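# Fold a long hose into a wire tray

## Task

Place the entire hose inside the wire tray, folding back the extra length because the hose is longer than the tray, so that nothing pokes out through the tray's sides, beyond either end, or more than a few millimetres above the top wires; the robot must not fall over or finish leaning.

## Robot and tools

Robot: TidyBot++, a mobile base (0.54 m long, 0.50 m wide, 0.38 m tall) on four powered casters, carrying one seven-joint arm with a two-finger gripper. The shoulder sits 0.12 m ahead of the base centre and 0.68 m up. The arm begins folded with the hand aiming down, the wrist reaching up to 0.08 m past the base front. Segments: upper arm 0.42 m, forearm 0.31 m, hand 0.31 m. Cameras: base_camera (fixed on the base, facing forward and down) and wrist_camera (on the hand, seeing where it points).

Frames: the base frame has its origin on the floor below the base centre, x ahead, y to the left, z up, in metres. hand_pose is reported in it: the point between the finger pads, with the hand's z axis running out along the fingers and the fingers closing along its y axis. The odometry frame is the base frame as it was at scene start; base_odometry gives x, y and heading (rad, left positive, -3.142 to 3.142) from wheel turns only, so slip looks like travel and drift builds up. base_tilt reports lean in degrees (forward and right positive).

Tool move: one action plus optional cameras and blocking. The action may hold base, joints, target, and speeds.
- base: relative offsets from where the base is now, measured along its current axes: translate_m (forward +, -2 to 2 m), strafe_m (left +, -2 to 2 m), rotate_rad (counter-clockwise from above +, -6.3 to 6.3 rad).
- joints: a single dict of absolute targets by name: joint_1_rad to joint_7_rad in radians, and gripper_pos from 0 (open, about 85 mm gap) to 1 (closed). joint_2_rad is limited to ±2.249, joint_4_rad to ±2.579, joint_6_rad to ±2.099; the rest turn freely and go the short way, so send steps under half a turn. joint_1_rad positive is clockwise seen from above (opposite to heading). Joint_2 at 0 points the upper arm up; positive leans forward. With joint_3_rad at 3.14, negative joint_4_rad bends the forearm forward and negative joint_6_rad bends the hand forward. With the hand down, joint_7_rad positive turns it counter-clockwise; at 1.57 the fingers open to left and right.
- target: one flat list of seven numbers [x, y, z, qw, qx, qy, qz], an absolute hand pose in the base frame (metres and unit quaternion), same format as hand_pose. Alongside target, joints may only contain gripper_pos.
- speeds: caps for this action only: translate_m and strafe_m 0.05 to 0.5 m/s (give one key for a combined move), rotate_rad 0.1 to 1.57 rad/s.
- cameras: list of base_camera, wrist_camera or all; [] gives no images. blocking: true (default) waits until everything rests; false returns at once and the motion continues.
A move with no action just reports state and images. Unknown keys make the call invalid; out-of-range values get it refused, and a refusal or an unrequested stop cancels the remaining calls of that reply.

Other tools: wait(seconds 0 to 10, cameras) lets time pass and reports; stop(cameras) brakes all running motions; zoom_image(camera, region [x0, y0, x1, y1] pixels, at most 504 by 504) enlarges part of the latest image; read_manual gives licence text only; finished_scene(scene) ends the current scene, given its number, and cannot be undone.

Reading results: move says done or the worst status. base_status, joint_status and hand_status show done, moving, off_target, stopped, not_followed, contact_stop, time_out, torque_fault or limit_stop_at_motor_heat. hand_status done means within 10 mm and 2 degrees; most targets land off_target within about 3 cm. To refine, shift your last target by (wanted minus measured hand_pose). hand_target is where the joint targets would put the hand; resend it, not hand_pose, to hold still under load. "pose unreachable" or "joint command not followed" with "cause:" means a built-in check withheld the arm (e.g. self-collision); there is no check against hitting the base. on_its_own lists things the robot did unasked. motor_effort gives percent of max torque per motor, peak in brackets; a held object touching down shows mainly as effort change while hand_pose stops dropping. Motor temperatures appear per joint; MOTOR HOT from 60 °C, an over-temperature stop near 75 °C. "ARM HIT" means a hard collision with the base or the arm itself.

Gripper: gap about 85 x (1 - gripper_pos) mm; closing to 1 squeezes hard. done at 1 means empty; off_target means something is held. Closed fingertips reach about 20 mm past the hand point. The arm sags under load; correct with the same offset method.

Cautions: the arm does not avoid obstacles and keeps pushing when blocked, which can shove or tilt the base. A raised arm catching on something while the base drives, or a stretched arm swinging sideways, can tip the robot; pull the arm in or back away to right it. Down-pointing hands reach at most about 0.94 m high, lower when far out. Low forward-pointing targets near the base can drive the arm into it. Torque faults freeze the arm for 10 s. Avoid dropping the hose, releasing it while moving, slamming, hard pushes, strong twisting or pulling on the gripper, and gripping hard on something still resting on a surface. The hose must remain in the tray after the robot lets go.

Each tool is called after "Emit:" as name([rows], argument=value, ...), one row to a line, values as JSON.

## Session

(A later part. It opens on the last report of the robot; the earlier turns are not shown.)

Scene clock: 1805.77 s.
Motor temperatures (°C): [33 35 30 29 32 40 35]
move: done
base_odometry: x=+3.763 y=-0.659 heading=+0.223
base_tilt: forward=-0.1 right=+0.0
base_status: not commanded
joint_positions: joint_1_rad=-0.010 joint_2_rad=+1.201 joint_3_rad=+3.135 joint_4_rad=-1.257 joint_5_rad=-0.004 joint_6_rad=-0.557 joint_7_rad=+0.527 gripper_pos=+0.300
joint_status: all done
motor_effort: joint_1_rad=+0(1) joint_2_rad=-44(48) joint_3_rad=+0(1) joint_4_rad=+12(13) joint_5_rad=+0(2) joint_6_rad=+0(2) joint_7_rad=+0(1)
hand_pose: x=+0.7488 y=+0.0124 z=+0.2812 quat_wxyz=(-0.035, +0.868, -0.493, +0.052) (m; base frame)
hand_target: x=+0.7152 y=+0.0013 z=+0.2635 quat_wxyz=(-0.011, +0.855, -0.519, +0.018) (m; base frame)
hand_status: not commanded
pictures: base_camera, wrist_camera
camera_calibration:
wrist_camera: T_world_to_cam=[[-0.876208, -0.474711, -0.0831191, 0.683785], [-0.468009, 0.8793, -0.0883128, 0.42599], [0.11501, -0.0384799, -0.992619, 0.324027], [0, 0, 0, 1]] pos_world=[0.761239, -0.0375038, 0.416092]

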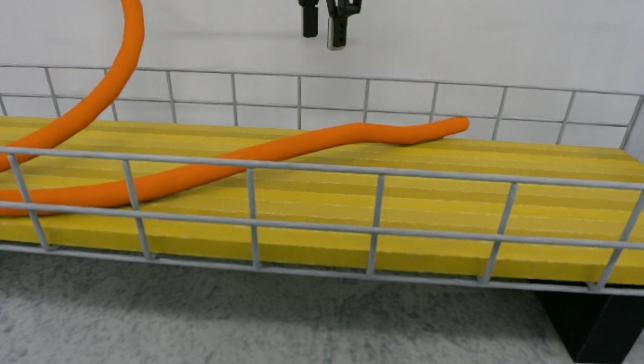

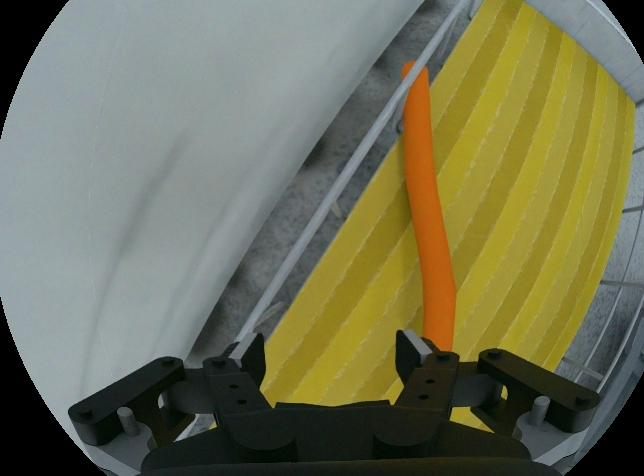

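Emit:
move(joints={"joint_2_rad": 1.25, "joint_4_rad": -1.38, "joint_6_rad": -0.46}, cameras=["wrist_camera"])

Emit:
move(joints={"joint_2_rad": 1.41, "joint_4_rad": -1.295, "joint_6_rad": -0.41}, cameras=["wrist_camera"])

Scene clock: 1820.43 s.
Motor temperatures (°C): [33 35 30 29 32 40 35]
move: done
base_odometry: x=+3.763 y=-0.659 heading=+0.223
base_tilt: forward=-0.1 right=+0.0
base_status: not commanded
joint_positions: joint_1_rad=-0.010 joint_2_rad=+1.220 joint_3_rad=+3.135 joint_4_rad=-1.362 joint_5_rad=-0.004 joint_6_rad=-0.500 joint_7_rad=+0.527 gripper_pos=+0.300
joint_status: all done
motor_effort: joint_1_rad=+0(1) joint_2_rad=-43(45) joint_3_rad=+0(0) joint_4_rad=+10(13) joint_5_rad=+1(1) joint_6_rad=+0(1) joint_7_rad=+0(1)
hand_pose: x=+0.6994 y=+0.0119 z=+0.2492 quat_wxyz=(-0.018, +0.869, -0.494, +0.024) (m; base frame)
hand_target: x=+0.6882 y=+0.0013 z=+0.2295 quat_wxyz=(-0.013, +0.855, -0.519, +0.022) (m; base frame)
hand_status: not commanded
pictures: wrist_camera
camera_calibration:
wrist_camera: T_world_to_cam=[[-0.879698, -0.474912, -0.0242958, 0.625354], [-0.473018, 0.879149, -0.0578844, 0.39643], [0.0488496, -0.0394284, -0.998028, 0.345548], [0, 0, 0, 1]] pos_world=[0.720761, -0.0379087, 0.383007]

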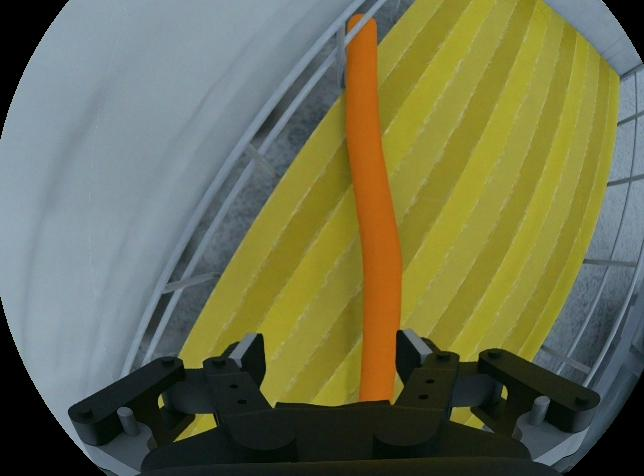

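Scene clock: 1821.80 s.
Motor temperatures (°C): [33 35 30 29 32 40 35]
move: done
base_odometry: x=+3.763 y=-0.659 heading=+0.223
base_tilt: forward=-0.2 right=+0.0
base_status: not commanded
joint_positions: joint_1_rad=-0.010 joint_2_rad=+1.389 joint_3_rad=+3.135 joint_4_rad=-1.313 joint_5_rad=-0.004 joint_6_rad=-0.456 joint_7_rad=+0.527 gripper_pos=+0.300
joint_status: all done
motor_effort: joint_1_rad=+1(1) joint_2_rad=-42(47) joint_3_rad=+0(0) joint_4_rad=+8(11) joint_5_rad=+1(1) joint_6_rad=-1(2) joint_7_rad=+0(1)
hand_pose: x=+0.6611 y=+0.0114 z=+0.1622 quat_wxyz=(+0.001, +0.869, -0.495, -0.009) (m; base frame)
hand_target: x=+0.6755 y=+0.0013 z=+0.1531 quat_wxyz=(-0.007, +0.855, -0.519, +0.011) (m; base frame)
hand_status: not commanded
pictures: wrist_camera
camera_calibration:
wrist_camera: T_world_to_cam=[[-0.879273, -0.474327, 0.0435057, 0.578081], [-0.47551, 0.87943, -0.0222009, 0.369507], [-0.0277298, -0.040208, -0.998806, 0.311274], [0, 0, 0, 1]] pos_world=[0.692627, -0.038241, 0.293956]

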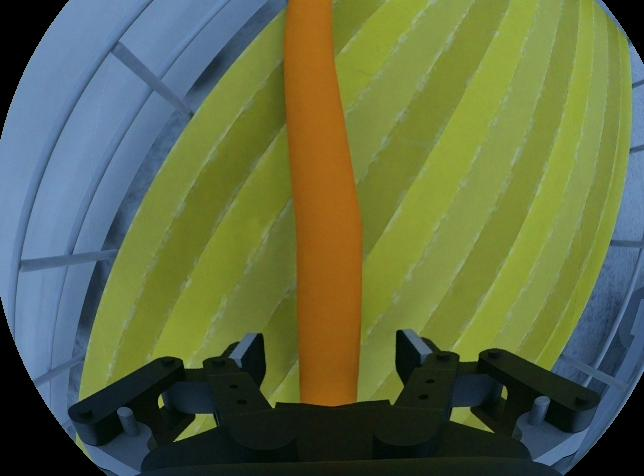

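Emit:
move(joints={"gripper_pos": 0.86}, cameras=["wrist_camera"])

Scene clock: 1824.87 s.
Motor temperatures (°C): [33 35 30 29 32 40 35]
move: off_target
base_odometry: x=+3.763 y=-0.659 heading=+0.223
base_tilt: forward=-0.1 right=+0.0
base_status: not commanded
joint_positions: joint_1_rad=-0.010 joint_2_rad=+1.389 joint_3_rad=+3.135 joint_4_rad=-1.313 joint_5_rad=-0.004 joint_6_rad=-0.456 joint_7_rad=+0.526 gripper_pos=+0.751
joint_status: gripper_pos off_target (ended at +0.751, target +0.860)
motor_effort: joint_1_rad=+1(1) joint_2_rad=-43(43) joint_3_rad=+1(1) joint_4_rad=+8(9) joint_5_rad=+1(2) joint_6_rad=-1(1) joint_7_rad=+0(1)
hand_pose: x=+0.6611 y=+0.0114 z=+0.1622 quat_wxyz=(+0.001, +0.869, -0.495, -0.009) (m; base frame)
hand_target: x=+0.6755 y=+0.0013 z=+0.1531 quat_wxyz=(-0.007, +0.855, -0.519, +0.011) (m; base frame)
hand_status: not commanded
pictures: wrist_camera
camera_calibration:
wrist_camera: T_world_to_cam=[[-0.879743, -0.473468, 0.043359, 0.578456], [-0.474648, 0.879893, -0.0222973, 0.368975], [-0.0275942, -0.0401961, -0.998811, 0.311186], [0, 0, 0, 1]] pos_world=[0.692612, -0.0382693, 0.293961]

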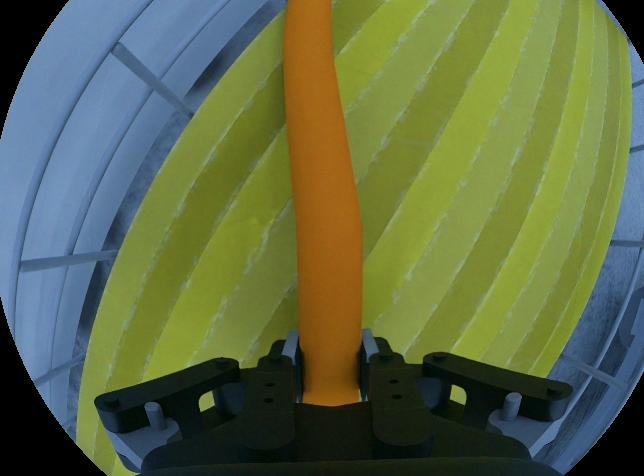

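Emit:
move(joints={"joint_2_rad": 1.36, "joint_4_rad": -1.52, "joint_6_rad": -0.235, "joint_7_rad": -0.05})

Scene clock: 1840.53 s.
Motor temperatures (°C): [33 35 30 29 32 40 35]
move: done
base_odometry: x=+3.763 y=-0.659 heading=+0.223
base_tilt: forward=-0.1 right=+0.0
base_status: not commanded
joint_positions: joint_1_rad=-0.002 joint_2_rad=+1.361 joint_3_rad=+3.151 joint_4_rad=-1.499 joint_5_rad=-0.003 joint_6_rad=-0.289 joint_7_rad=+0.015 gripper_pos=+0.751
joint_status: all done
motor_effort: joint_1_rad=-1(3) joint_2_rad=-39(44) joint_3_rad=-3(5) joint_4_rad=+6(9) joint_5_rad=-3(3) joint_6_rad=-1(2) joint_7_rad=-3(3)
hand_pose: x=+0.6160 y=-0.0031 z=+0.1562 quat_wxyz=(+0.005, +0.711, -0.703, +0.001) (m; base frame)
hand_target: x=+0.6200 y=+0.0013 z=+0.1550 quat_wxyz=(-0.010, +0.689, -0.724, +0.009) (m; base frame)
hand_status: not commanded
pictures: base_camera, wrist_camera
camera_calibration:
wrist_camera: T_world_to_cam=[[-0.998828, 0.02931, 0.0385181, 0.607765], [0.0275386, 0.998574, -0.0457424, 0.0549478], [-0.0398039, -0.044628, -0.99821, 0.310783], [0, 0, 0, 1]] pos_world=[0.61791, -0.0588133, 0.28933]

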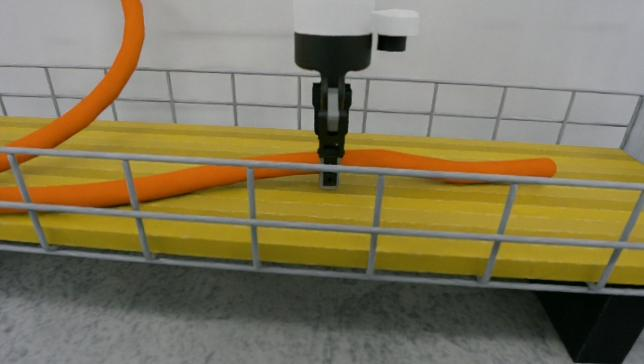

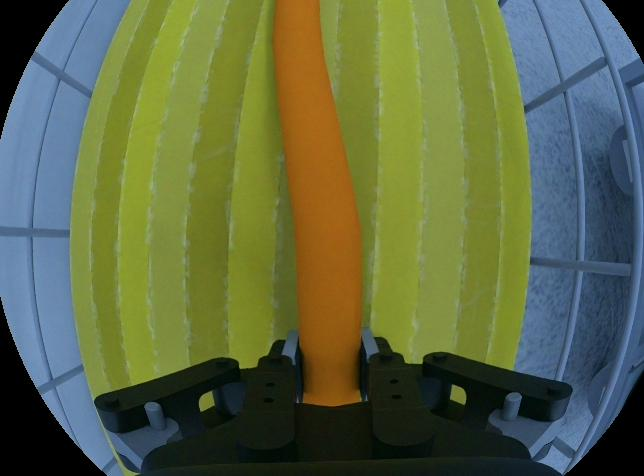

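Emit:
move(base={"strafe_m": -0.19}, speeds={"strafe_m": 0.2})

Scene clock: 1845.23 s.
Motor temperatures (°C): [33 35 30 29 32 40 35]
move: done
base_odometry: x=+3.806 y=-0.844 heading=+0.223
base_tilt: forward=-0.1 right=-0.1
base_status: done
joint_positions: joint_1_rad=-0.023 joint_2_rad=+1.361 joint_3_rad=+3.116 joint_4_rad=-1.505 joint_5_rad=-0.003 joint_6_rad=-0.287 joint_7_rad=+0.007 gripper_pos=+0.751
joint_status: not commanded
motor_effort: joint_1_rad=+5(8) joint_2_rad=-39(40) joint_3_rad=+4(7) joint_4_rad=+6(8) joint_5_rad=+1(2) joint_6_rad=+0(1) joint_7_rad=-2(3)
hand_pose: x=+0.6122 y=+0.0287 z=+0.1563 quat_wxyz=(-0.005, +0.718, -0.695, -0.013) (m; base frame)
hand_target: x=+0.6200 y=+0.0013 z=+0.1550 quat_wxyz=(-0.010, +0.689, -0.724, +0.009) (m; base frame)
hand_status: not commanded
pictures: base_camera, wrist_camera
camera_calibration:
wrist_camera: T_world_to_cam=[[-0.999011, 0.00778927, 0.0437849, 0.603016], [0.00726858, 0.999901, -0.0120387, 0.0304051], [-0.0438744, -0.0117085, -0.998968, 0.313887], [0, 0, 0, 1]] pos_world=[0.61597, -0.031424, 0.287526]

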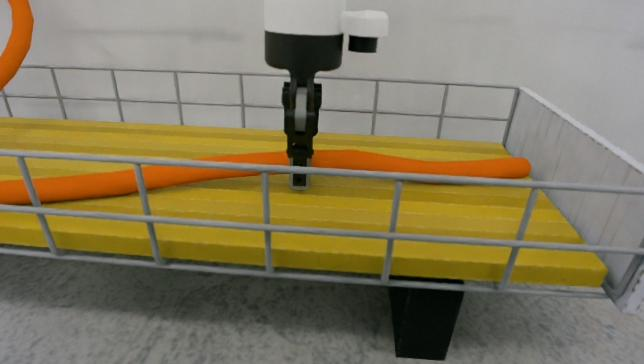

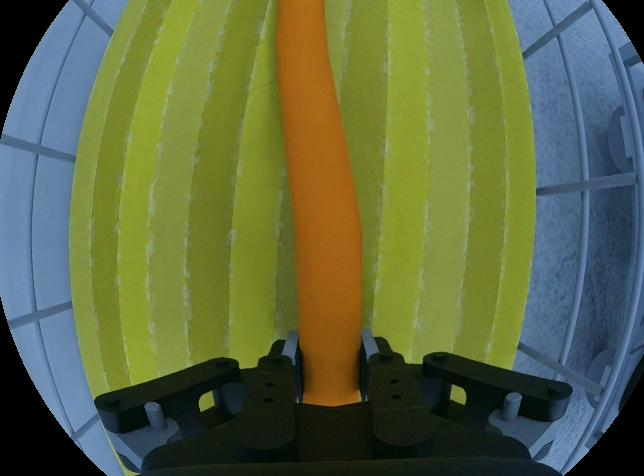

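Emit:
move(joints={"gripper_pos": 0.55}, cameras=["base_camera"])

Emit:
move(joints={"gripper_pos": 0.25}, cameras=["wrist_camera", "base_camera"])

Scene clock: 1855.60 s.
Motor temperatures (°C): [33 35 30 29 32 40 35]
move: done
base_odometry: x=+3.806 y=-0.844 heading=+0.223
base_tilt: forward=-0.1 right=+0.1
base_status: not commanded
joint_positions: joint_1_rad=-0.015 joint_2_rad=+1.361 joint_3_rad=+3.129 joint_4_rad=-1.505 joint_5_rad=-0.003 joint_6_rad=-0.278 joint_7_rad=-0.004 gripper_pos=+0.550
joint_status: all done
motor_effort: joint_1_rad=+1(5) joint_2_rad=-40(41) joint_3_rad=+0(4) joint_4_rad=+5(7) joint_5_rad=+1(1) joint_6_rad=-1(2) joint_7_rad=+0(2)
hand_pose: x=+0.6156 y=+0.0172 z=+0.1561 quat_wxyz=(-0.004, +0.711, -0.703, -0.005) (m; base frame)
hand_target: x=+0.6200 y=+0.0013 z=+0.1550 quat_wxyz=(-0.010, +0.689, -0.724, +0.009) (m; base frame)
hand_status: not commanded
pictures: base_camera

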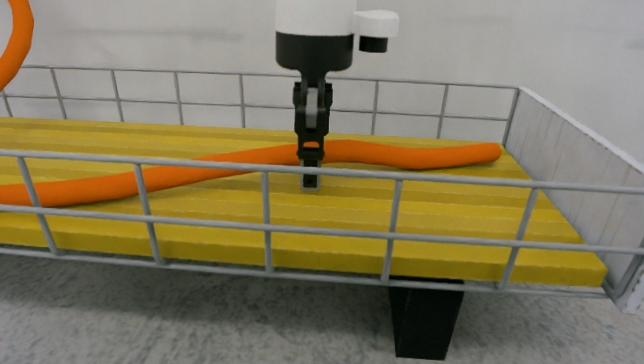

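Scene clock: 1856.30 s.
Motor temperatures (°C): [33 35 30 29 32 40 35]
move: done
base_odometry: x=+3.806 y=-0.844 heading=+0.223
base_tilt: forward=-0.1 right=+0.0
base_status: not commanded
joint_positions: joint_1_rad=-0.015 joint_2_rad=+1.361 joint_3_rad=+3.129 joint_4_rad=-1.505 joint_5_rad=-0.003 joint_6_rad=-0.278 joint_7_rad=-0.004 gripper_pos=+0.250
joint_status: all done
motor_effort: joint_1_rad=+1(1) joint_2_rad=-40(40) joint_3_rad=+0(0) joint_4_rad=+5(6) joint_5_rad=+1(1) joint_6_rad=-1(2) joint_7_rad=+0(1)
hand_pose: x=+0.6156 y=+0.0172 z=+0.1561 quat_wxyz=(-0.004, +0.711, -0.703, -0.005) (m; base frame)
hand_target: x=+0.6200 y=+0.0013 z=+0.1550 quat_wxyz=(-0.010, +0.689, -0.724, +0.009) (m; base frame)
hand_status: not commanded
pictures: base_camera, wrist_camera
camera_calibration:
wrist_camera: T_world_to_cam=[[-0.99897, 0.0299168, 0.0341177, 0.60757], [0.0291092, 0.99929, -0.0239289, 0.0302674], [-0.0348093, -0.0229111, -0.999131, 0.308272], [0, 0, 0, 1]] pos_world=[0.616794, -0.0413597, 0.288]

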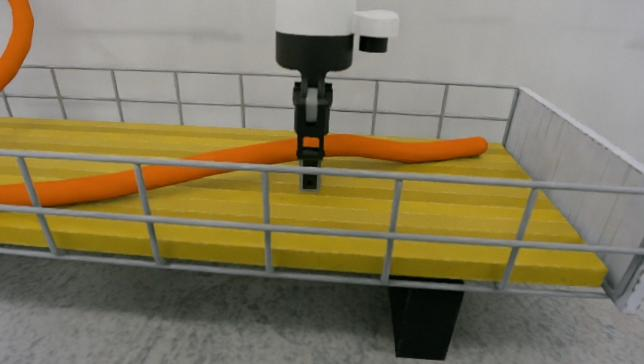

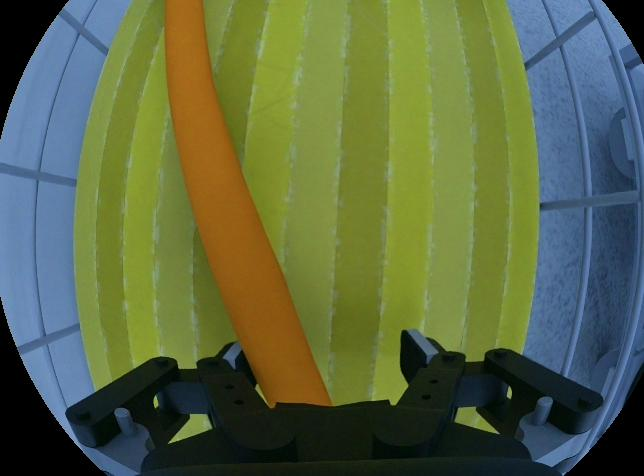

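Emit:
move(joints={"joint_2_rad": 1.07, "joint_4_rad": -1.645, "joint_6_rad": -0.41}, cameras=[])

Emit:
move(joints={"joint_2_rad": -0.05, "joint_4_rad": -1.85, "joint_6_rad": -1.0, "joint_7_rad": 1.57}, cameras=["wrist_camera", "base_camera"])

Scene clock: 1866.10 s.
Motor temperatures (°C): [33 35 30 29 32 40 35]
move: done
base_odometry: x=+3.806 y=-0.844 heading=+0.223
base_tilt: forward=-0.1 right=-0.1
base_status: not commanded
joint_positions: joint_1_rad=-0.015 joint_2_rad=+1.061 joint_3_rad=+3.129 joint_4_rad=-1.622 joint_5_rad=-0.003 joint_6_rad=-0.362 joint_7_rad=-0.004 gripper_pos=+0.250
joint_status: all done
motor_effort: joint_1_rad=+1(1) joint_2_rad=-40(44) joint_3_rad=+0(0) joint_4_rad=+9(9) joint_5_rad=+1(2) joint_6_rad=+0(2) joint_7_rad=+0(1)
hand_pose: x=+0.6550 y=+0.0176 z=+0.2957 quat_wxyz=(-0.039, +0.711, -0.701, +0.029) (m; base frame)
hand_target: x=+0.6233 y=+0.0013 z=+0.2864 quat_wxyz=(-0.006, +0.689, -0.725, +0.006) (m; base frame)
hand_status: not commanded
pictures: none
No camera images: "cameras" was empty.

Scene clock: 1868.93 s.
Motor temperatures (°C): [33 35 30 29 32 40 35]
move: done
base_odometry: x=+3.806 y=-0.844 heading=+0.223
base_tilt: forward=-0.2 right=+0.0
base_status: not commanded
joint_positions: joint_1_rad=-0.015 joint_2_rad=-0.041 joint_3_rad=+3.129 joint_4_rad=-1.824 joint_5_rad=-0.003 joint_6_rad=-0.953 joint_7_rad=+1.520 gripper_pos=+0.250
joint_status: all done
motor_effort: joint_1_rad=+1(1) joint_2_rad=-16(42) joint_3_rad=+1(1) joint_4_rad=+19(21) joint_5_rad=+1(2) joint_6_rad=+3(3) joint_7_rad=+0(2)
hand_pose: x=+0.5315 y=+0.0138 z=+0.7500 quat_wxyz=(-0.009, +0.979, -0.012, +0.201) (m; base frame)
hand_target: x=+0.5084 y=+0.0013 z=+0.7373 quat_wxyz=(+0.000, +0.985, +0.000, +0.170) (m; base frame)
hand_status: not commanded
pictures: base_camera, wrist_camera
camera_calibration:
wrist_camera: T_world_to_cam=[[-0.0701593, -0.99749, -0.00954232, 0.0566896], [-0.901811, 0.0675128, -0.426823, 0.860127], [0.426396, -0.0213403, -0.904285, 0.582431], [0, 0, 0, 1]] pos_world=[0.531304, 0.0109069, 0.894347]

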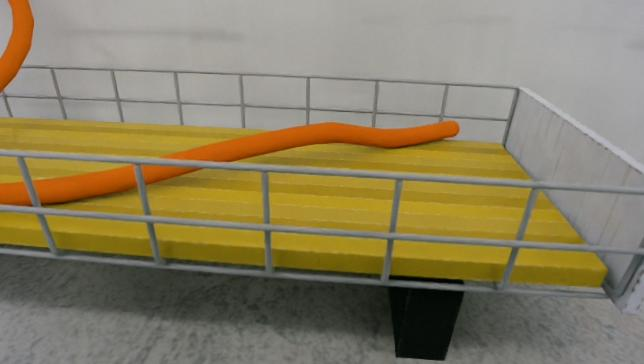

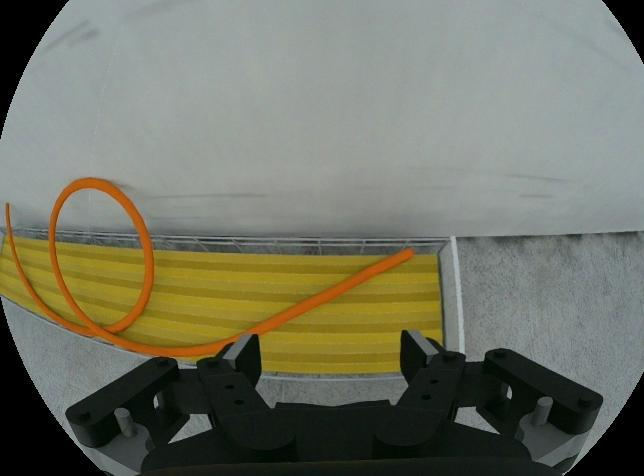

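Emit:
move(base={"strafe_m": 1.2}, speeds={"strafe_m": 0.4})

Scene clock: 1912.87 s.
Motor temperatures (°C): [33 35 30 29 32 40 35]
move: done
base_odometry: x=+3.540 y=+0.326 heading=+0.224
base_tilt: forward=-0.2 right=+0.0
base_status: done
joint_positions: joint_1_rad=-0.012 joint_2_rad=-0.041 joint_3_rad=+3.135 joint_4_rad=-1.825 joint_5_rad=-0.003 joint_6_rad=-0.955 joint_7_rad=+1.522 gripper_pos=+0.250
joint_status: not commanded
motor_effort: joint_1_rad=+1(2) joint_2_rad=-16(17) joint_3_rad=+1(2) joint_4_rad=+19(21) joint_5_rad=+1(2) joint_6_rad=+3(3) joint_7_rad=+0(1)
hand_pose: x=+0.5308 y=+0.0102 z=+0.7495 quat_wxyz=(-0.008, +0.980, -0.015, +0.200) (m; base frame)
hand_target: x=+0.5084 y=+0.0013 z=+0.7373 quat_wxyz=(+0.000, +0.985, +0.000, +0.170) (m; base frame)
hand_status: not commanded
pictures: base_camera, wrist_camera
camera_calibration:
wrist_camera: T_world_to_cam=[[-0.0770976, -0.996986, -0.00871003, 0.0560233], [-0.902455, 0.0734958, -0.424469, 0.858056], [0.42383, -0.0248651, -0.905401, 0.584354], [0, 0, 0, 1]] pos_world=[0.53101, 0.00732096, 0.89378]

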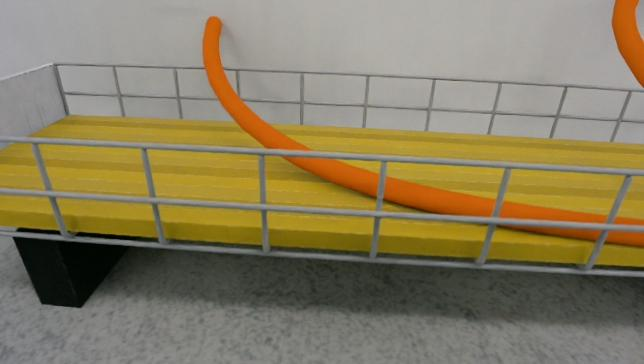

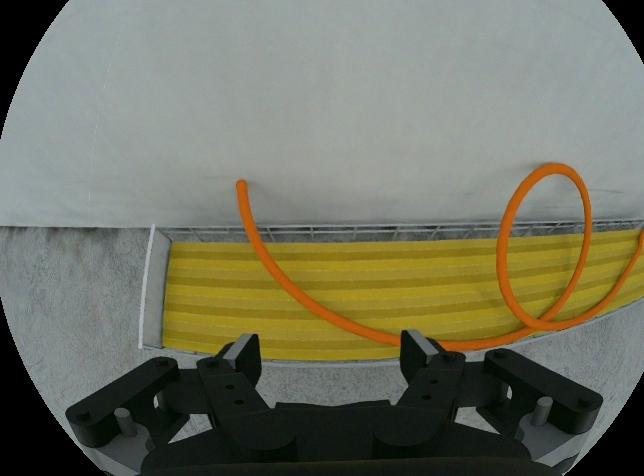

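Emit:
move(base={"strafe_m": 0.19}, joints={"joint_1_rad": 0.0, "joint_2_rad": 1.05, "joint_4_rad": -1.95, "joint_6_rad": 0.6, "joint_7_rad": 1.57, "gripper_pos": 0.25})

Scene clock: 1966.80 s.
Motor temperatures (°C): [33 34 30 29 32 39 35]
move: done
base_odometry: x=+3.498 y=+0.511 heading=+0.225
base_tilt: forward=-0.1 right=+0.0
base_status: done
joint_positions: joint_1_rad=-0.012 joint_2_rad=+1.016 joint_3_rad=+3.135 joint_4_rad=-1.926 joint_5_rad=-0.003 joint_6_rad=+0.546 joint_7_rad=+1.522 gripper_pos=+0.250
joint_status: all done
motor_effort: joint_1_rad=+1(4) joint_2_rad=-38(40) joint_3_rad=+0(3) joint_4_rad=+8(21) joint_5_rad=+1(2) joint_6_rad=+5(6) joint_7_rad=-1(1)
hand_pose: x=+0.7499 y=+0.0122 z=+0.3665 quat_wxyz=(-0.014, +0.931, -0.018, +0.364) (m; base frame)
hand_target: x=+0.7386 y=+0.0013 z=+0.3504 quat_wxyz=(+0.000, +0.932, +0.000, +0.362) (m; base frame)
hand_status: not commanded
pictures: base_camera, wrist_camera
camera_calibration:
wrist_camera: T_world_to_cam=[[-0.0760735, -0.996136, -0.043885, 0.0837673], [-0.707178, 0.0849293, -0.701916, 0.848195], [0.702931, -0.0223627, -0.710906, -0.135785], [0, 0, 0, 1]] pos_world=[0.701645, 0.00837048, 0.502508]

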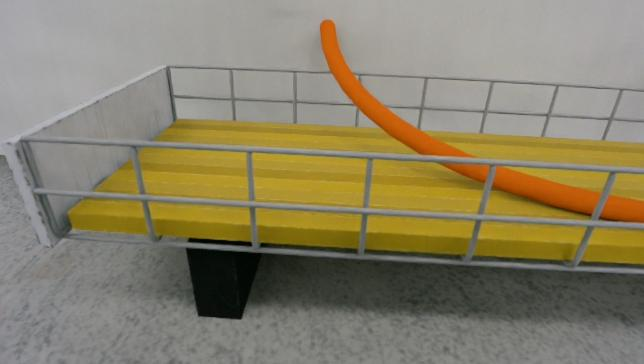

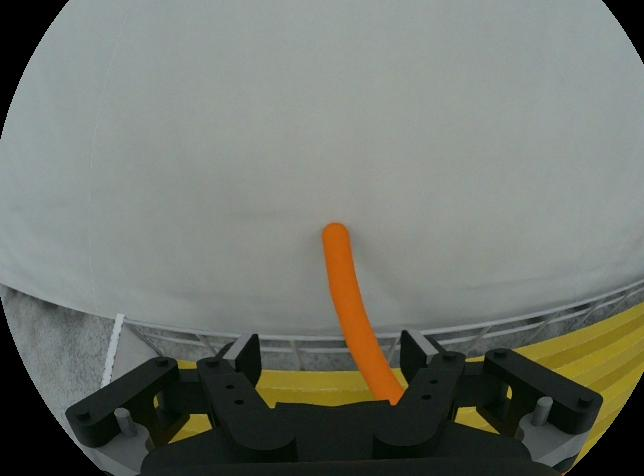

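Emit:
move(joints={"joint_1_rad": 0.02, "joint_2_rad": 1.355, "joint_4_rad": -1.475, "joint_6_rad": 0.43})

Scene clock: 1980.50 s.
Motor temperatures (°C): [33 34 30 29 32 40 35]
move: done
base_odometry: x=+3.498 y=+0.511 heading=+0.225
base_tilt: forward=-0.2 right=+0.0
base_status: not commanded
joint_positions: joint_1_rad=-0.004 joint_2_rad=+1.318 joint_3_rad=+3.135 joint_4_rad=-1.498 joint_5_rad=-0.003 joint_6_rad=+0.474 joint_7_rad=+1.522 gripper_pos=+0.250
joint_status: all done
motor_effort: joint_1_rad=+0(2) joint_2_rad=-43(46) joint_3_rad=+0(0) joint_4_rad=+11(11) joint_5_rad=+1(2) joint_6_rad=+5(6) joint_7_rad=-1(1)
hand_pose: x=+0.8504 y=+0.0076 z=+0.2726 quat_wxyz=(-0.013, +0.921, -0.023, +0.389) (m; base frame)
hand_target: x=+0.8365 y=-0.0130 z=+0.2431 quat_wxyz=(+0.003, +0.932, -0.010, +0.362) (m; base frame)
hand_status: not commanded
pictures: base_camera, wrist_camera
camera_calibration:
wrist_camera: T_world_to_cam=[[-0.0833827, -0.995271, -0.0498362, 0.090524], [-0.666707, 0.0928855, -0.73951, 0.829502], [0.740641, -0.0284362, -0.671299, -0.316112], [0, 0, 0, 1]] pos_world=[0.794708, 0.0040582, 0.405731]

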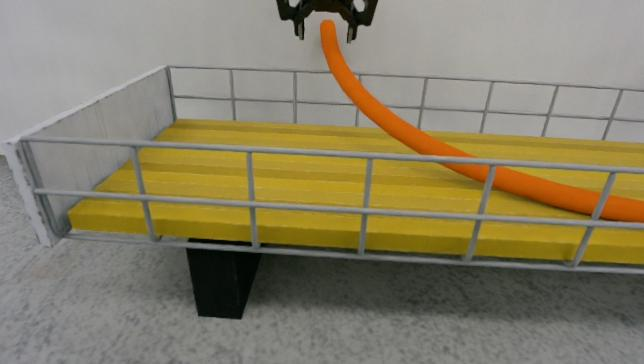

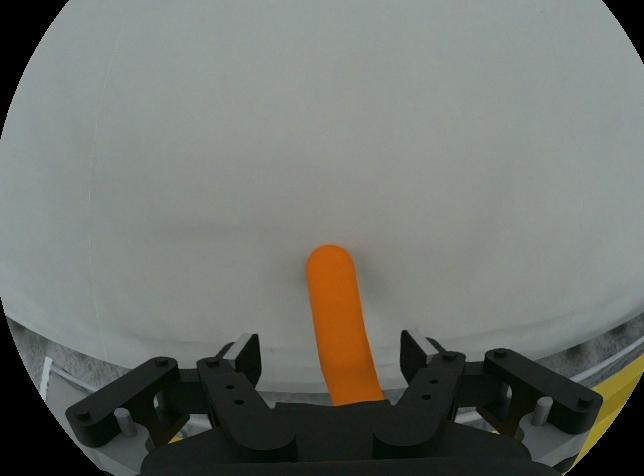

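Emit:
move(joints={"joint_2_rad": 1.42, "joint_4_rad": -1.424, "joint_6_rad": 0.47})

Scene clock: 1993.13 s.
Motor temperatures (°C): [33 34 30 29 32 39 35]
move: done
base_odometry: x=+3.498 y=+0.511 heading=+0.225
base_tilt: forward=-0.1 right=+0.0
base_status: not commanded
joint_positions: joint_1_rad=-0.004 joint_2_rad=+1.387 joint_3_rad=+3.135 joint_4_rad=-1.440 joint_5_rad=-0.003 joint_6_rad=+0.474 joint_7_rad=+1.522 gripper_pos=+0.250
joint_status: all done
motor_effort: joint_1_rad=+1(1) joint_2_rad=-44(47) joint_3_rad=+0(1) joint_4_rad=+10(12) joint_5_rad=+1(1) joint_6_rad=+6(6) joint_7_rad=+0(1)
hand_pose: x=+0.8510 y=+0.0075 z=+0.2407 quat_wxyz=(-0.013, +0.923, -0.023, +0.384) (m; base frame)
hand_target: x=+0.8432 y=-0.0131 z=+0.2205 quat_wxyz=(+0.004, +0.927, -0.010, +0.374) (m; base frame)
hand_status: not commanded
pictures: base_camera, wrist_camera
camera_calibration:
wrist_camera: T_world_to_cam=[[-0.0843089, -0.995237, -0.0489364, 0.0894817], [-0.674919, 0.0931661, -0.731987, 0.811505], [0.73306, -0.0286849, -0.679559, -0.329517], [0, 0, 0, 1]] pos_world=[0.7968, 0.00399857, 0.374464]

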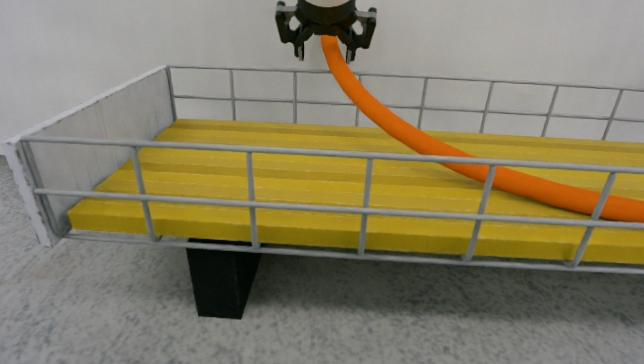

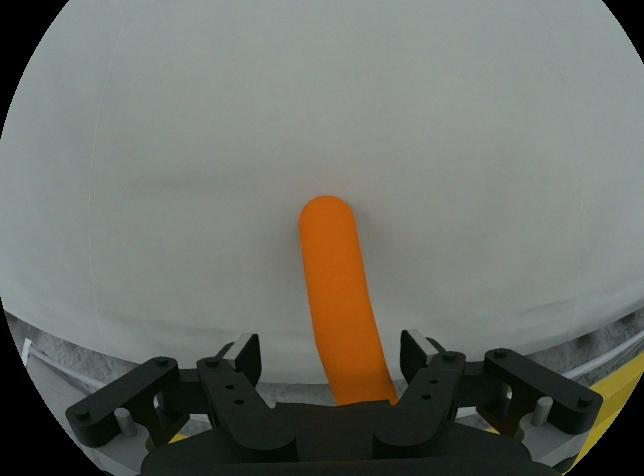

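Emit:
move(joints={"gripper_pos": 0.86})

Scene clock: 1997.00 s.
Motor temperatures (°C): [33 34 30 29 32 39 35]
move: off_target
base_odometry: x=+3.498 y=+0.511 heading=+0.225
base_tilt: forward=-0.2 right=+0.0
base_status: not commanded
joint_positions: joint_1_rad=+0.007 joint_2_rad=+1.387 joint_3_rad=+3.139 joint_4_rad=-1.440 joint_5_rad=-0.003 joint_6_rad=+0.474 joint_7_rad=+1.533 gripper_pos=+0.740
joint_status: gripper_pos off_target (ended at +0.740, target +0.860)
motor_effort: joint_1_rad=-1(2) joint_2_rad=-44(45) joint_3_rad=-1(3) joint_4_rad=+11(12) joint_5_rad=+0(2) joint_6_rad=+6(6) joint_7_rad=-1(3)
hand_pose: x=+0.8510 y=-0.0033 z=+0.2406 quat_wxyz=(-0.007, +0.923, -0.023, +0.384) (m; base frame)
hand_target: x=+0.8432 y=-0.0131 z=+0.2205 quat_wxyz=(+0.004, +0.927, -0.010, +0.374) (m; base frame)
hand_status: not commanded
pictures: base_camera, wrist_camera
camera_calibration:
wrist_camera: T_world_to_cam=[[-0.0883002, -0.995429, -0.0363983, 0.0790504], [-0.674599, 0.0866463, -0.733081, 0.812411], [0.732884, -0.040177, -0.679166, -0.32989], [0, 0, 0, 1]] pos_world=[0.796803, -0.00495736, 0.37439]

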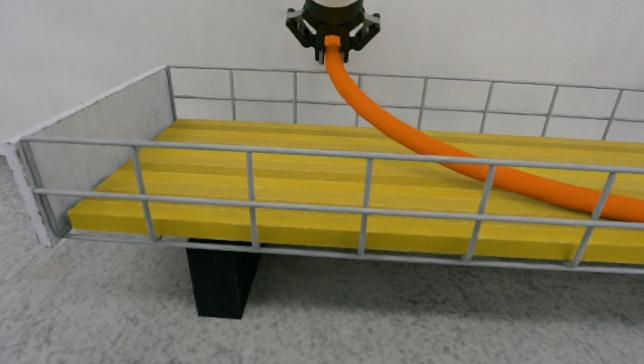

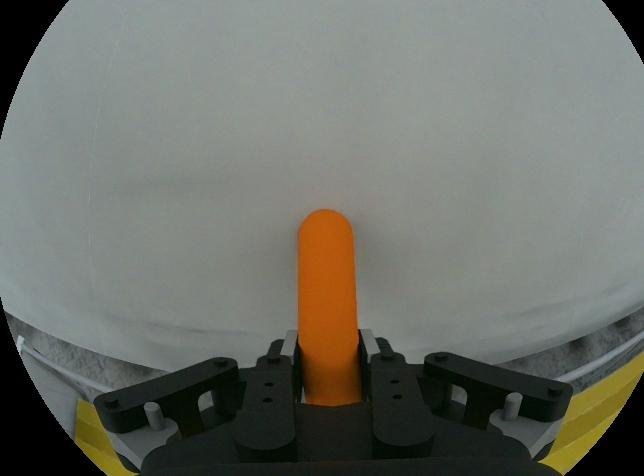

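Emit:
move(joints={"joint_2_rad": 0.95, "joint_4_rad": -1.58, "joint_6_rad": -0.65})

Scene clock: 2009.93 s.
Motor temperatures (°C): [33 34 30 29 32 39 35]
move: off_target
base_odometry: x=+3.498 y=+0.511 heading=+0.225
base_tilt: forward=-0.1 right=+0.0
base_status: not commanded
joint_positions: joint_1_rad=+0.009 joint_2_rad=+0.940 joint_3_rad=+3.139 joint_4_rad=-1.528 joint_5_rad=-0.003 joint_6_rad=-0.548 joint_7_rad=+1.534 gripper_pos=+0.750
joint_status: joint_4_rad off_target (ended at -1.528, target -1.580); joint_6_rad off_target (ended at -0.548, target -0.650); the others done
motor_effort: joint_1_rad=+2(2) joint_2_rad=-39(48) joint_3_rad=+2(3) joint_4_rad=+7(13) joint_5_rad=+1(1) joint_6_rad=-7(7) joint_7_rad=-2(2)
hand_pose: x=+0.6937 y=-0.0020 z=+0.3754 quat_wxyz=(-0.003, +0.998, -0.023, +0.063) (m; base frame)
hand_target: x=+0.6297 y=-0.0089 z=+0.3581 quat_wxyz=(+0.000, +1.000, -0.010, -0.019) (m; base frame)
hand_status: not commanded
pictures: base_camera, wrist_camera
camera_calibration:
wrist_camera: T_world_to_cam=[[-0.0910585, -0.995674, 0.0184768, 0.0526954], [-0.983095, 0.0869175, -0.161153, 0.804243], [0.15885, -0.0328388, -0.986756, 0.390706], [0, 0, 0, 1]] pos_world=[0.733381, -0.00460503, 0.514165]

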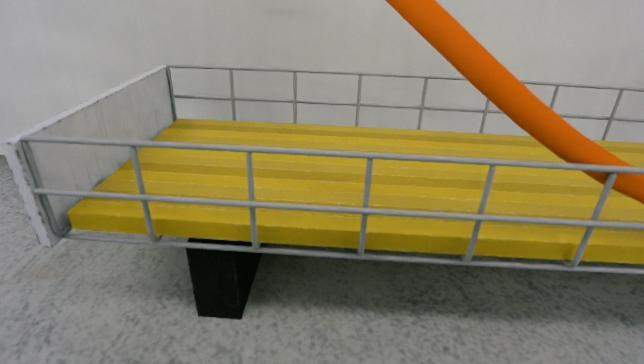

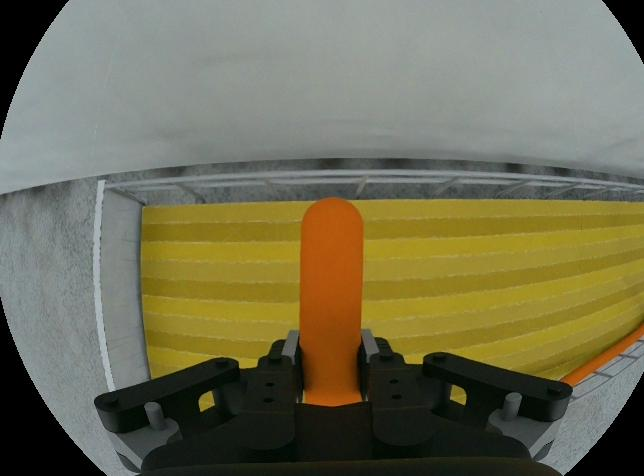

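Emit:
move(base={"strafe_m": 0.17}, speeds={"strafe_m": 0.2}, joints={"joint_7_rad": 3.14})

Scene clock: 2015.43 s.
Motor temperatures (°C): [33 34 30 29 32 40 35]
move: done
base_odometry: x=+3.460 y=+0.677 heading=+0.226
base_tilt: forward=-0.1 right=+0.0
base_status: done
joint_positions: joint_1_rad=+0.018 joint_2_rad=+0.940 joint_3_rad=+3.144 joint_4_rad=-1.566 joint_5_rad=-0.003 joint_6_rad=-0.610 joint_7_rad=+3.078 gripper_pos=+0.751
joint_status: all done
motor_effort: joint_1_rad=-2(4) joint_2_rad=-42(44) joint_3_rad=-1(3) joint_4_rad=+13(14) joint_5_rad=+3(4) joint_6_rad=+1(7) joint_7_rad=+2(2)
hand_pose: x=+0.6533 y=-0.0089 z=+0.3659 quat_wxyz=(+0.009, +0.737, +0.676, +0.009) (m; base frame)
hand_target: x=+0.6297 y=-0.0089 z=+0.3581 quat_wxyz=(-0.014, +0.715, +0.699, -0.013) (m; base frame)
hand_status: not commanded
pictures: base_camera, wrist_camera
camera_calibration:
wrist_camera: T_world_to_cam=[[0.990294, -0.126554, 0.0574653, -0.670667], [-0.124384, -0.991431, -0.0399035, 0.148636], [0.0620228, 0.0323684, -0.99755, 0.455232], [0, 0, 0, 1]] pos_world=[0.65441, 0.0477512, 0.498588]

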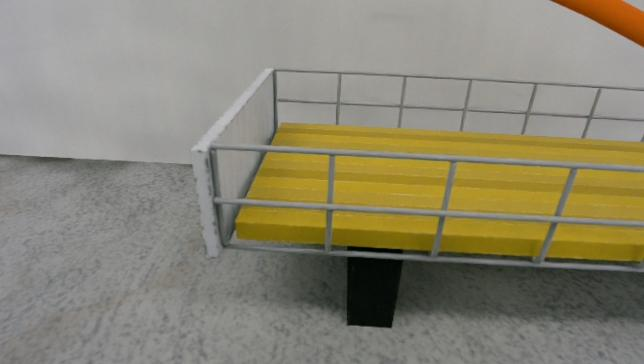

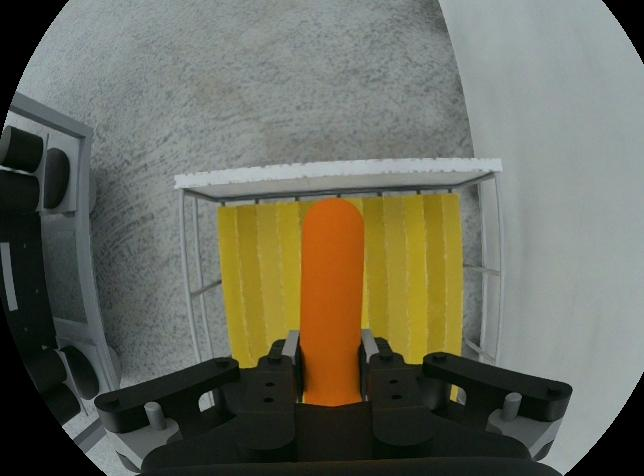

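Emit:
move(joints={"joint_2_rad": 1.175, "joint_4_rad": -1.75, "joint_6_rad": -0.22})

Scene clock: 2036.83 s.
Motor temperatures (°C): [33 35 30 29 32 39 35]
move: done
base_odometry: x=+3.460 y=+0.677 heading=+0.226
base_tilt: forward=-0.2 right=+0.0
base_status: not commanded
joint_positions: joint_1_rad=+0.018 joint_2_rad=+1.160 joint_3_rad=+3.130 joint_4_rad=-1.735 joint_5_rad=-0.003 joint_6_rad=-0.269 joint_7_rad=+3.081 gripper_pos=+0.751
joint_status: all done
motor_effort: joint_1_rad=+2(4) joint_2_rad=-38(43) joint_3_rad=+4(5) joint_4_rad=+5(13) joint_5_rad=+3(5) joint_6_rad=-1(2) joint_7_rad=+2(2)
hand_pose: x=+0.5742 y=+0.0002 z=+0.2340 quat_wxyz=(-0.012, +0.734, +0.679, -0.004) (m; base frame)
hand_target: x=+0.5737 y=-0.0077 z=+0.2257 quat_wxyz=(-0.001, +0.715, +0.699, -0.001) (m; base frame)
hand_status: not commanded
pictures: base_camera, wrist_camera
camera_calibration:
wrist_camera: T_world_to_cam=[[0.992986, -0.117963, 0.00799103, -0.573565], [-0.117477, -0.99201, -0.0459844, 0.140009], [0.0133516, 0.0447231, -0.99891, 0.356538], [0, 0, 0, 1]] pos_world=[0.58123, 0.055285, 0.367171]

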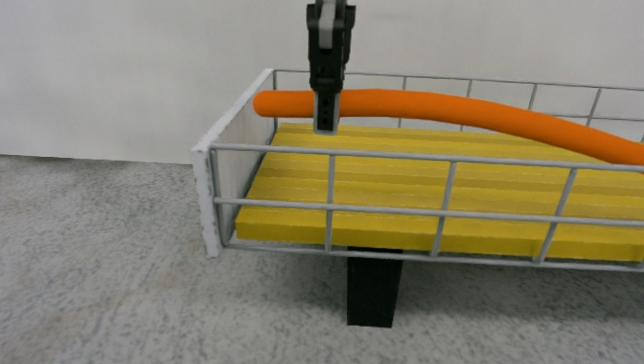

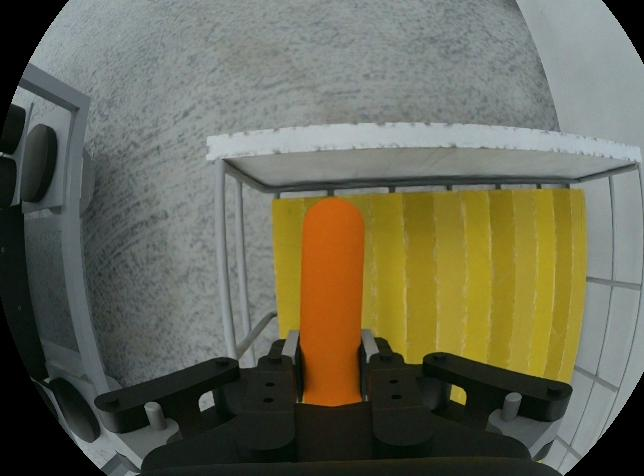

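Emit:
move(joints={"joint_2_rad": 1.345, "joint_4_rad": -1.645, "joint_6_rad": -0.14})

Scene clock: 2045.73 s.
Motor temperatures (°C): [33 35 30 29 32 39 35]
move: done
base_odometry: x=+3.460 y=+0.677 heading=+0.226
base_tilt: forward=-0.2 right=-0.1
base_status: not commanded
joint_positions: joint_1_rad=+0.018 joint_2_rad=+1.311 joint_3_rad=+3.129 joint_4_rad=-1.661 joint_5_rad=-0.003 joint_6_rad=-0.184 joint_7_rad=+3.082 gripper_pos=+0.754
joint_status: all done
motor_effort: joint_1_rad=+3(4) joint_2_rad=-38(41) joint_3_rad=+5(5) joint_4_rad=+4(5) joint_5_rad=+4(4) joint_6_rad=-1(4) joint_7_rad=+1(2)
hand_pose: x=+0.5746 y=+0.0011 z=+0.1690 quat_wxyz=(-0.009, +0.734, +0.679, -0.001) (m; base frame)
hand_target: x=+0.5801 y=-0.0079 z=+0.1540 quat_wxyz=(+0.004, +0.715, +0.699, +0.004) (m; base frame)
hand_status: not commanded
pictures: base_camera, wrist_camera
camera_calibration:
wrist_camera: T_world_to_cam=[[0.992736, -0.119068, 0.017275, -0.574768], [-0.118115, -0.991816, -0.0484659, 0.138749], [0.0229044, 0.0460734, -0.998675, 0.286118], [0, 0, 0, 1]] pos_world=[0.580428, 0.0559942, 0.302393]

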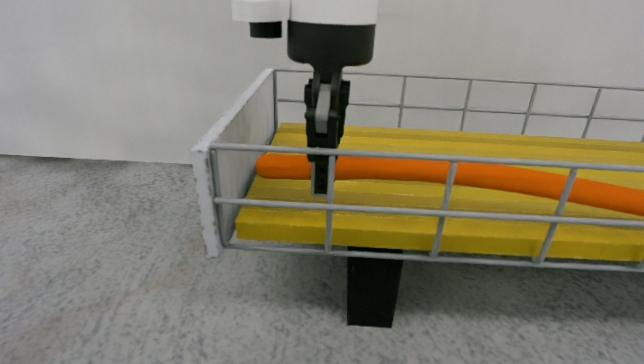

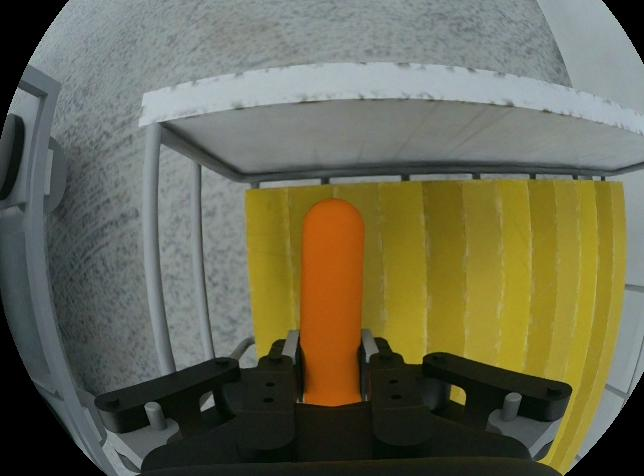

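Emit:
move(joints={"gripper_pos": 0.55}, cameras=["base_camera"])

Emit:
move(joints={"gripper_pos": 0.25}, cameras=["wrist_camera", "base_camera"])

Scene clock: 2050.43 s.
Motor temperatures (°C): [33 35 30 29 32 39 35]
move: done
base_odometry: x=+3.460 y=+0.677 heading=+0.226
base_tilt: forward=-0.1 right=-0.1
base_status: not commanded
joint_positions: joint_1_rad=+0.018 joint_2_rad=+1.311 joint_3_rad=+3.143 joint_4_rad=-1.653 joint_5_rad=-0.003 joint_6_rad=-0.174 joint_7_rad=+3.095 gripper_pos=+0.550
joint_status: all done
motor_effort: joint_1_rad=-1(3) joint_2_rad=-37(39) joint_3_rad=-1(5) joint_4_rad=+3(4) joint_5_rad=+1(4) joint_6_rad=-2(4) joint_7_rad=+0(2)
hand_pose: x=+0.5820 y=-0.0078 z=+0.1692 quat_wxyz=(+0.001, +0.731, +0.683, +0.001) (m; base frame)
hand_target: x=+0.5801 y=-0.0079 z=+0.1540 quat_wxyz=(+0.004, +0.715, +0.699, +0.004) (m; base frame)
hand_status: not commanded
pictures: base_camera

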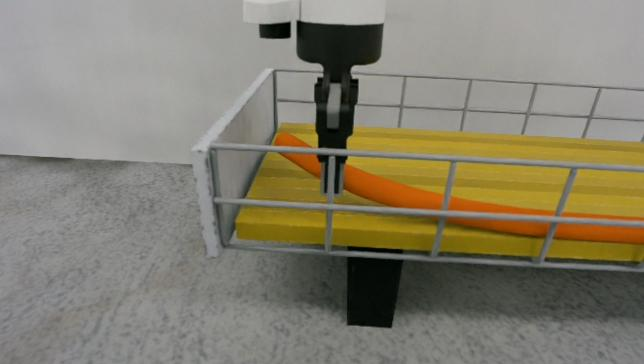

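Scene clock: 2051.13 s.
Motor temperatures (°C): [33 35 30 29 32 39 35]
move: done
base_odometry: x=+3.460 y=+0.677 heading=+0.226
base_tilt: forward=-0.1 right=+0.1
base_status: not commanded
joint_positions: joint_1_rad=+0.018 joint_2_rad=+1.311 joint_3_rad=+3.143 joint_4_rad=-1.645 joint_5_rad=-0.003 joint_6_rad=-0.163 joint_7_rad=+3.095 gripper_pos=+0.250
joint_status: all done
motor_effort: joint_1_rad=-1(2) joint_2_rad=-37(37) joint_3_rad=-2(3) joint_4_rad=+1(3) joint_5_rad=+1(2) joint_6_rad=-4(5) joint_7_rad=+0(1)
hand_pose: x=+0.5905 y=-0.0080 z=+0.1697 quat_wxyz=(+0.008, +0.731, +0.683, +0.008) (m; base frame)
hand_target: x=+0.5801 y=-0.0079 z=+0.1540 quat_wxyz=(+0.004, +0.715, +0.699, +0.004) (m; base frame)
hand_status: not commanded
pictures: base_camera, wrist_camera
camera_calibration:
wrist_camera: T_world_to_cam=[[0.992532, -0.109109, 0.0545531, -0.597806], [-0.10712, -0.993514, -0.0381517, 0.123441], [0.0583619, 0.032023, -0.997782, 0.265652], [0, 0, 0, 1]] pos_world=[0.59106, 0.0489071, 0.302384]

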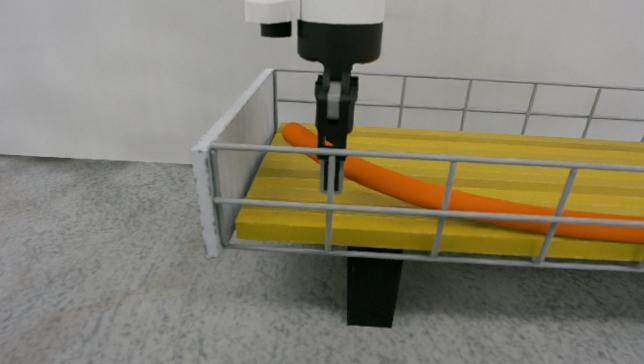

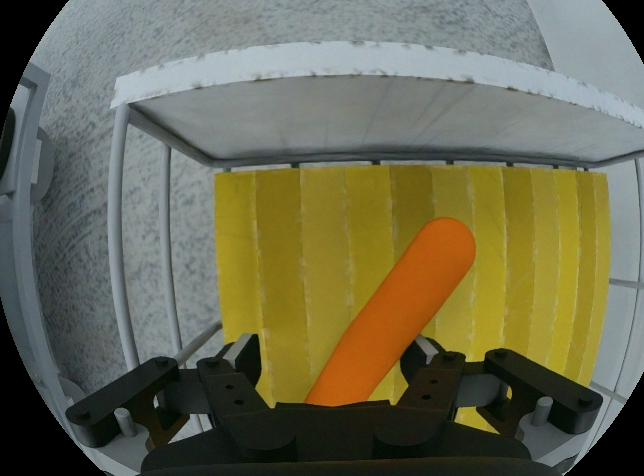

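Emit:
move(joints={"joint_2_rad": 1.04, "joint_4_rad": -1.77, "joint_6_rad": -0.38}, cameras=["base_camera", "wrist_camera"])

Scene clock: 2058.63 s.
Motor temperatures (°C): [33 35 30 29 32 39 35]
move: done
base_odometry: x=+3.460 y=+0.677 heading=+0.226
base_tilt: forward=-0.2 right=+0.0
base_status: not commanded
joint_positions: joint_1_rad=+0.018 joint_2_rad=+1.033 joint_3_rad=+3.143 joint_4_rad=-1.744 joint_5_rad=-0.003 joint_6_rad=-0.326 joint_7_rad=+3.095 gripper_pos=+0.250
joint_status: all done
motor_effort: joint_1_rad=+0(2) joint_2_rad=-37(42) joint_3_rad=-1(3) joint_4_rad=+7(8) joint_5_rad=+0(1) joint_6_rad=-2(4) joint_7_rad=+0(1)
hand_pose: x=+0.6046 y=-0.0080 z=+0.2924 quat_wxyz=(+0.014, +0.731, +0.682, +0.014) (m; base frame)
hand_target: x=+0.5691 y=-0.0077 z=+0.2866 quat_wxyz=(-0.017, +0.715, +0.699, -0.017) (m; base frame)
hand_status: not commanded
pictures: base_camera, wrist_camera
camera_calibration:
wrist_camera: T_world_to_cam=[[0.991477, -0.109387, 0.070773, -0.622548], [-0.106734, -0.993472, -0.0402543, 0.129961], [0.0747143, 0.0323573, -0.99668, 0.377052], [0, 0, 0, 1]] pos_world=[0.602942, 0.0488135, 0.425091]

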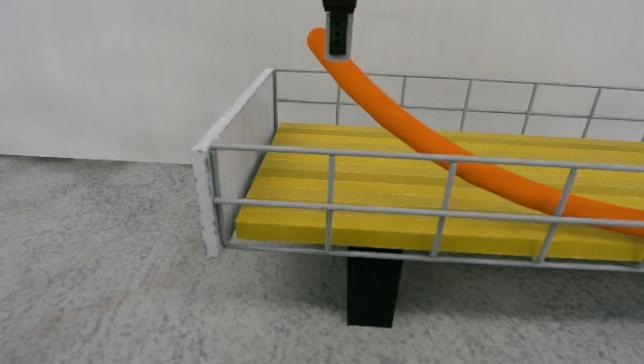

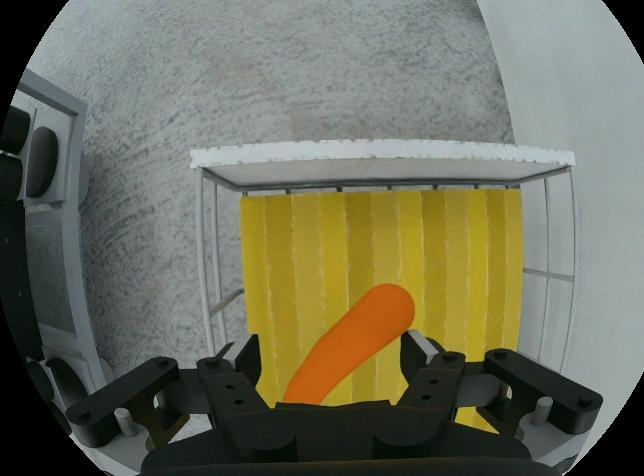

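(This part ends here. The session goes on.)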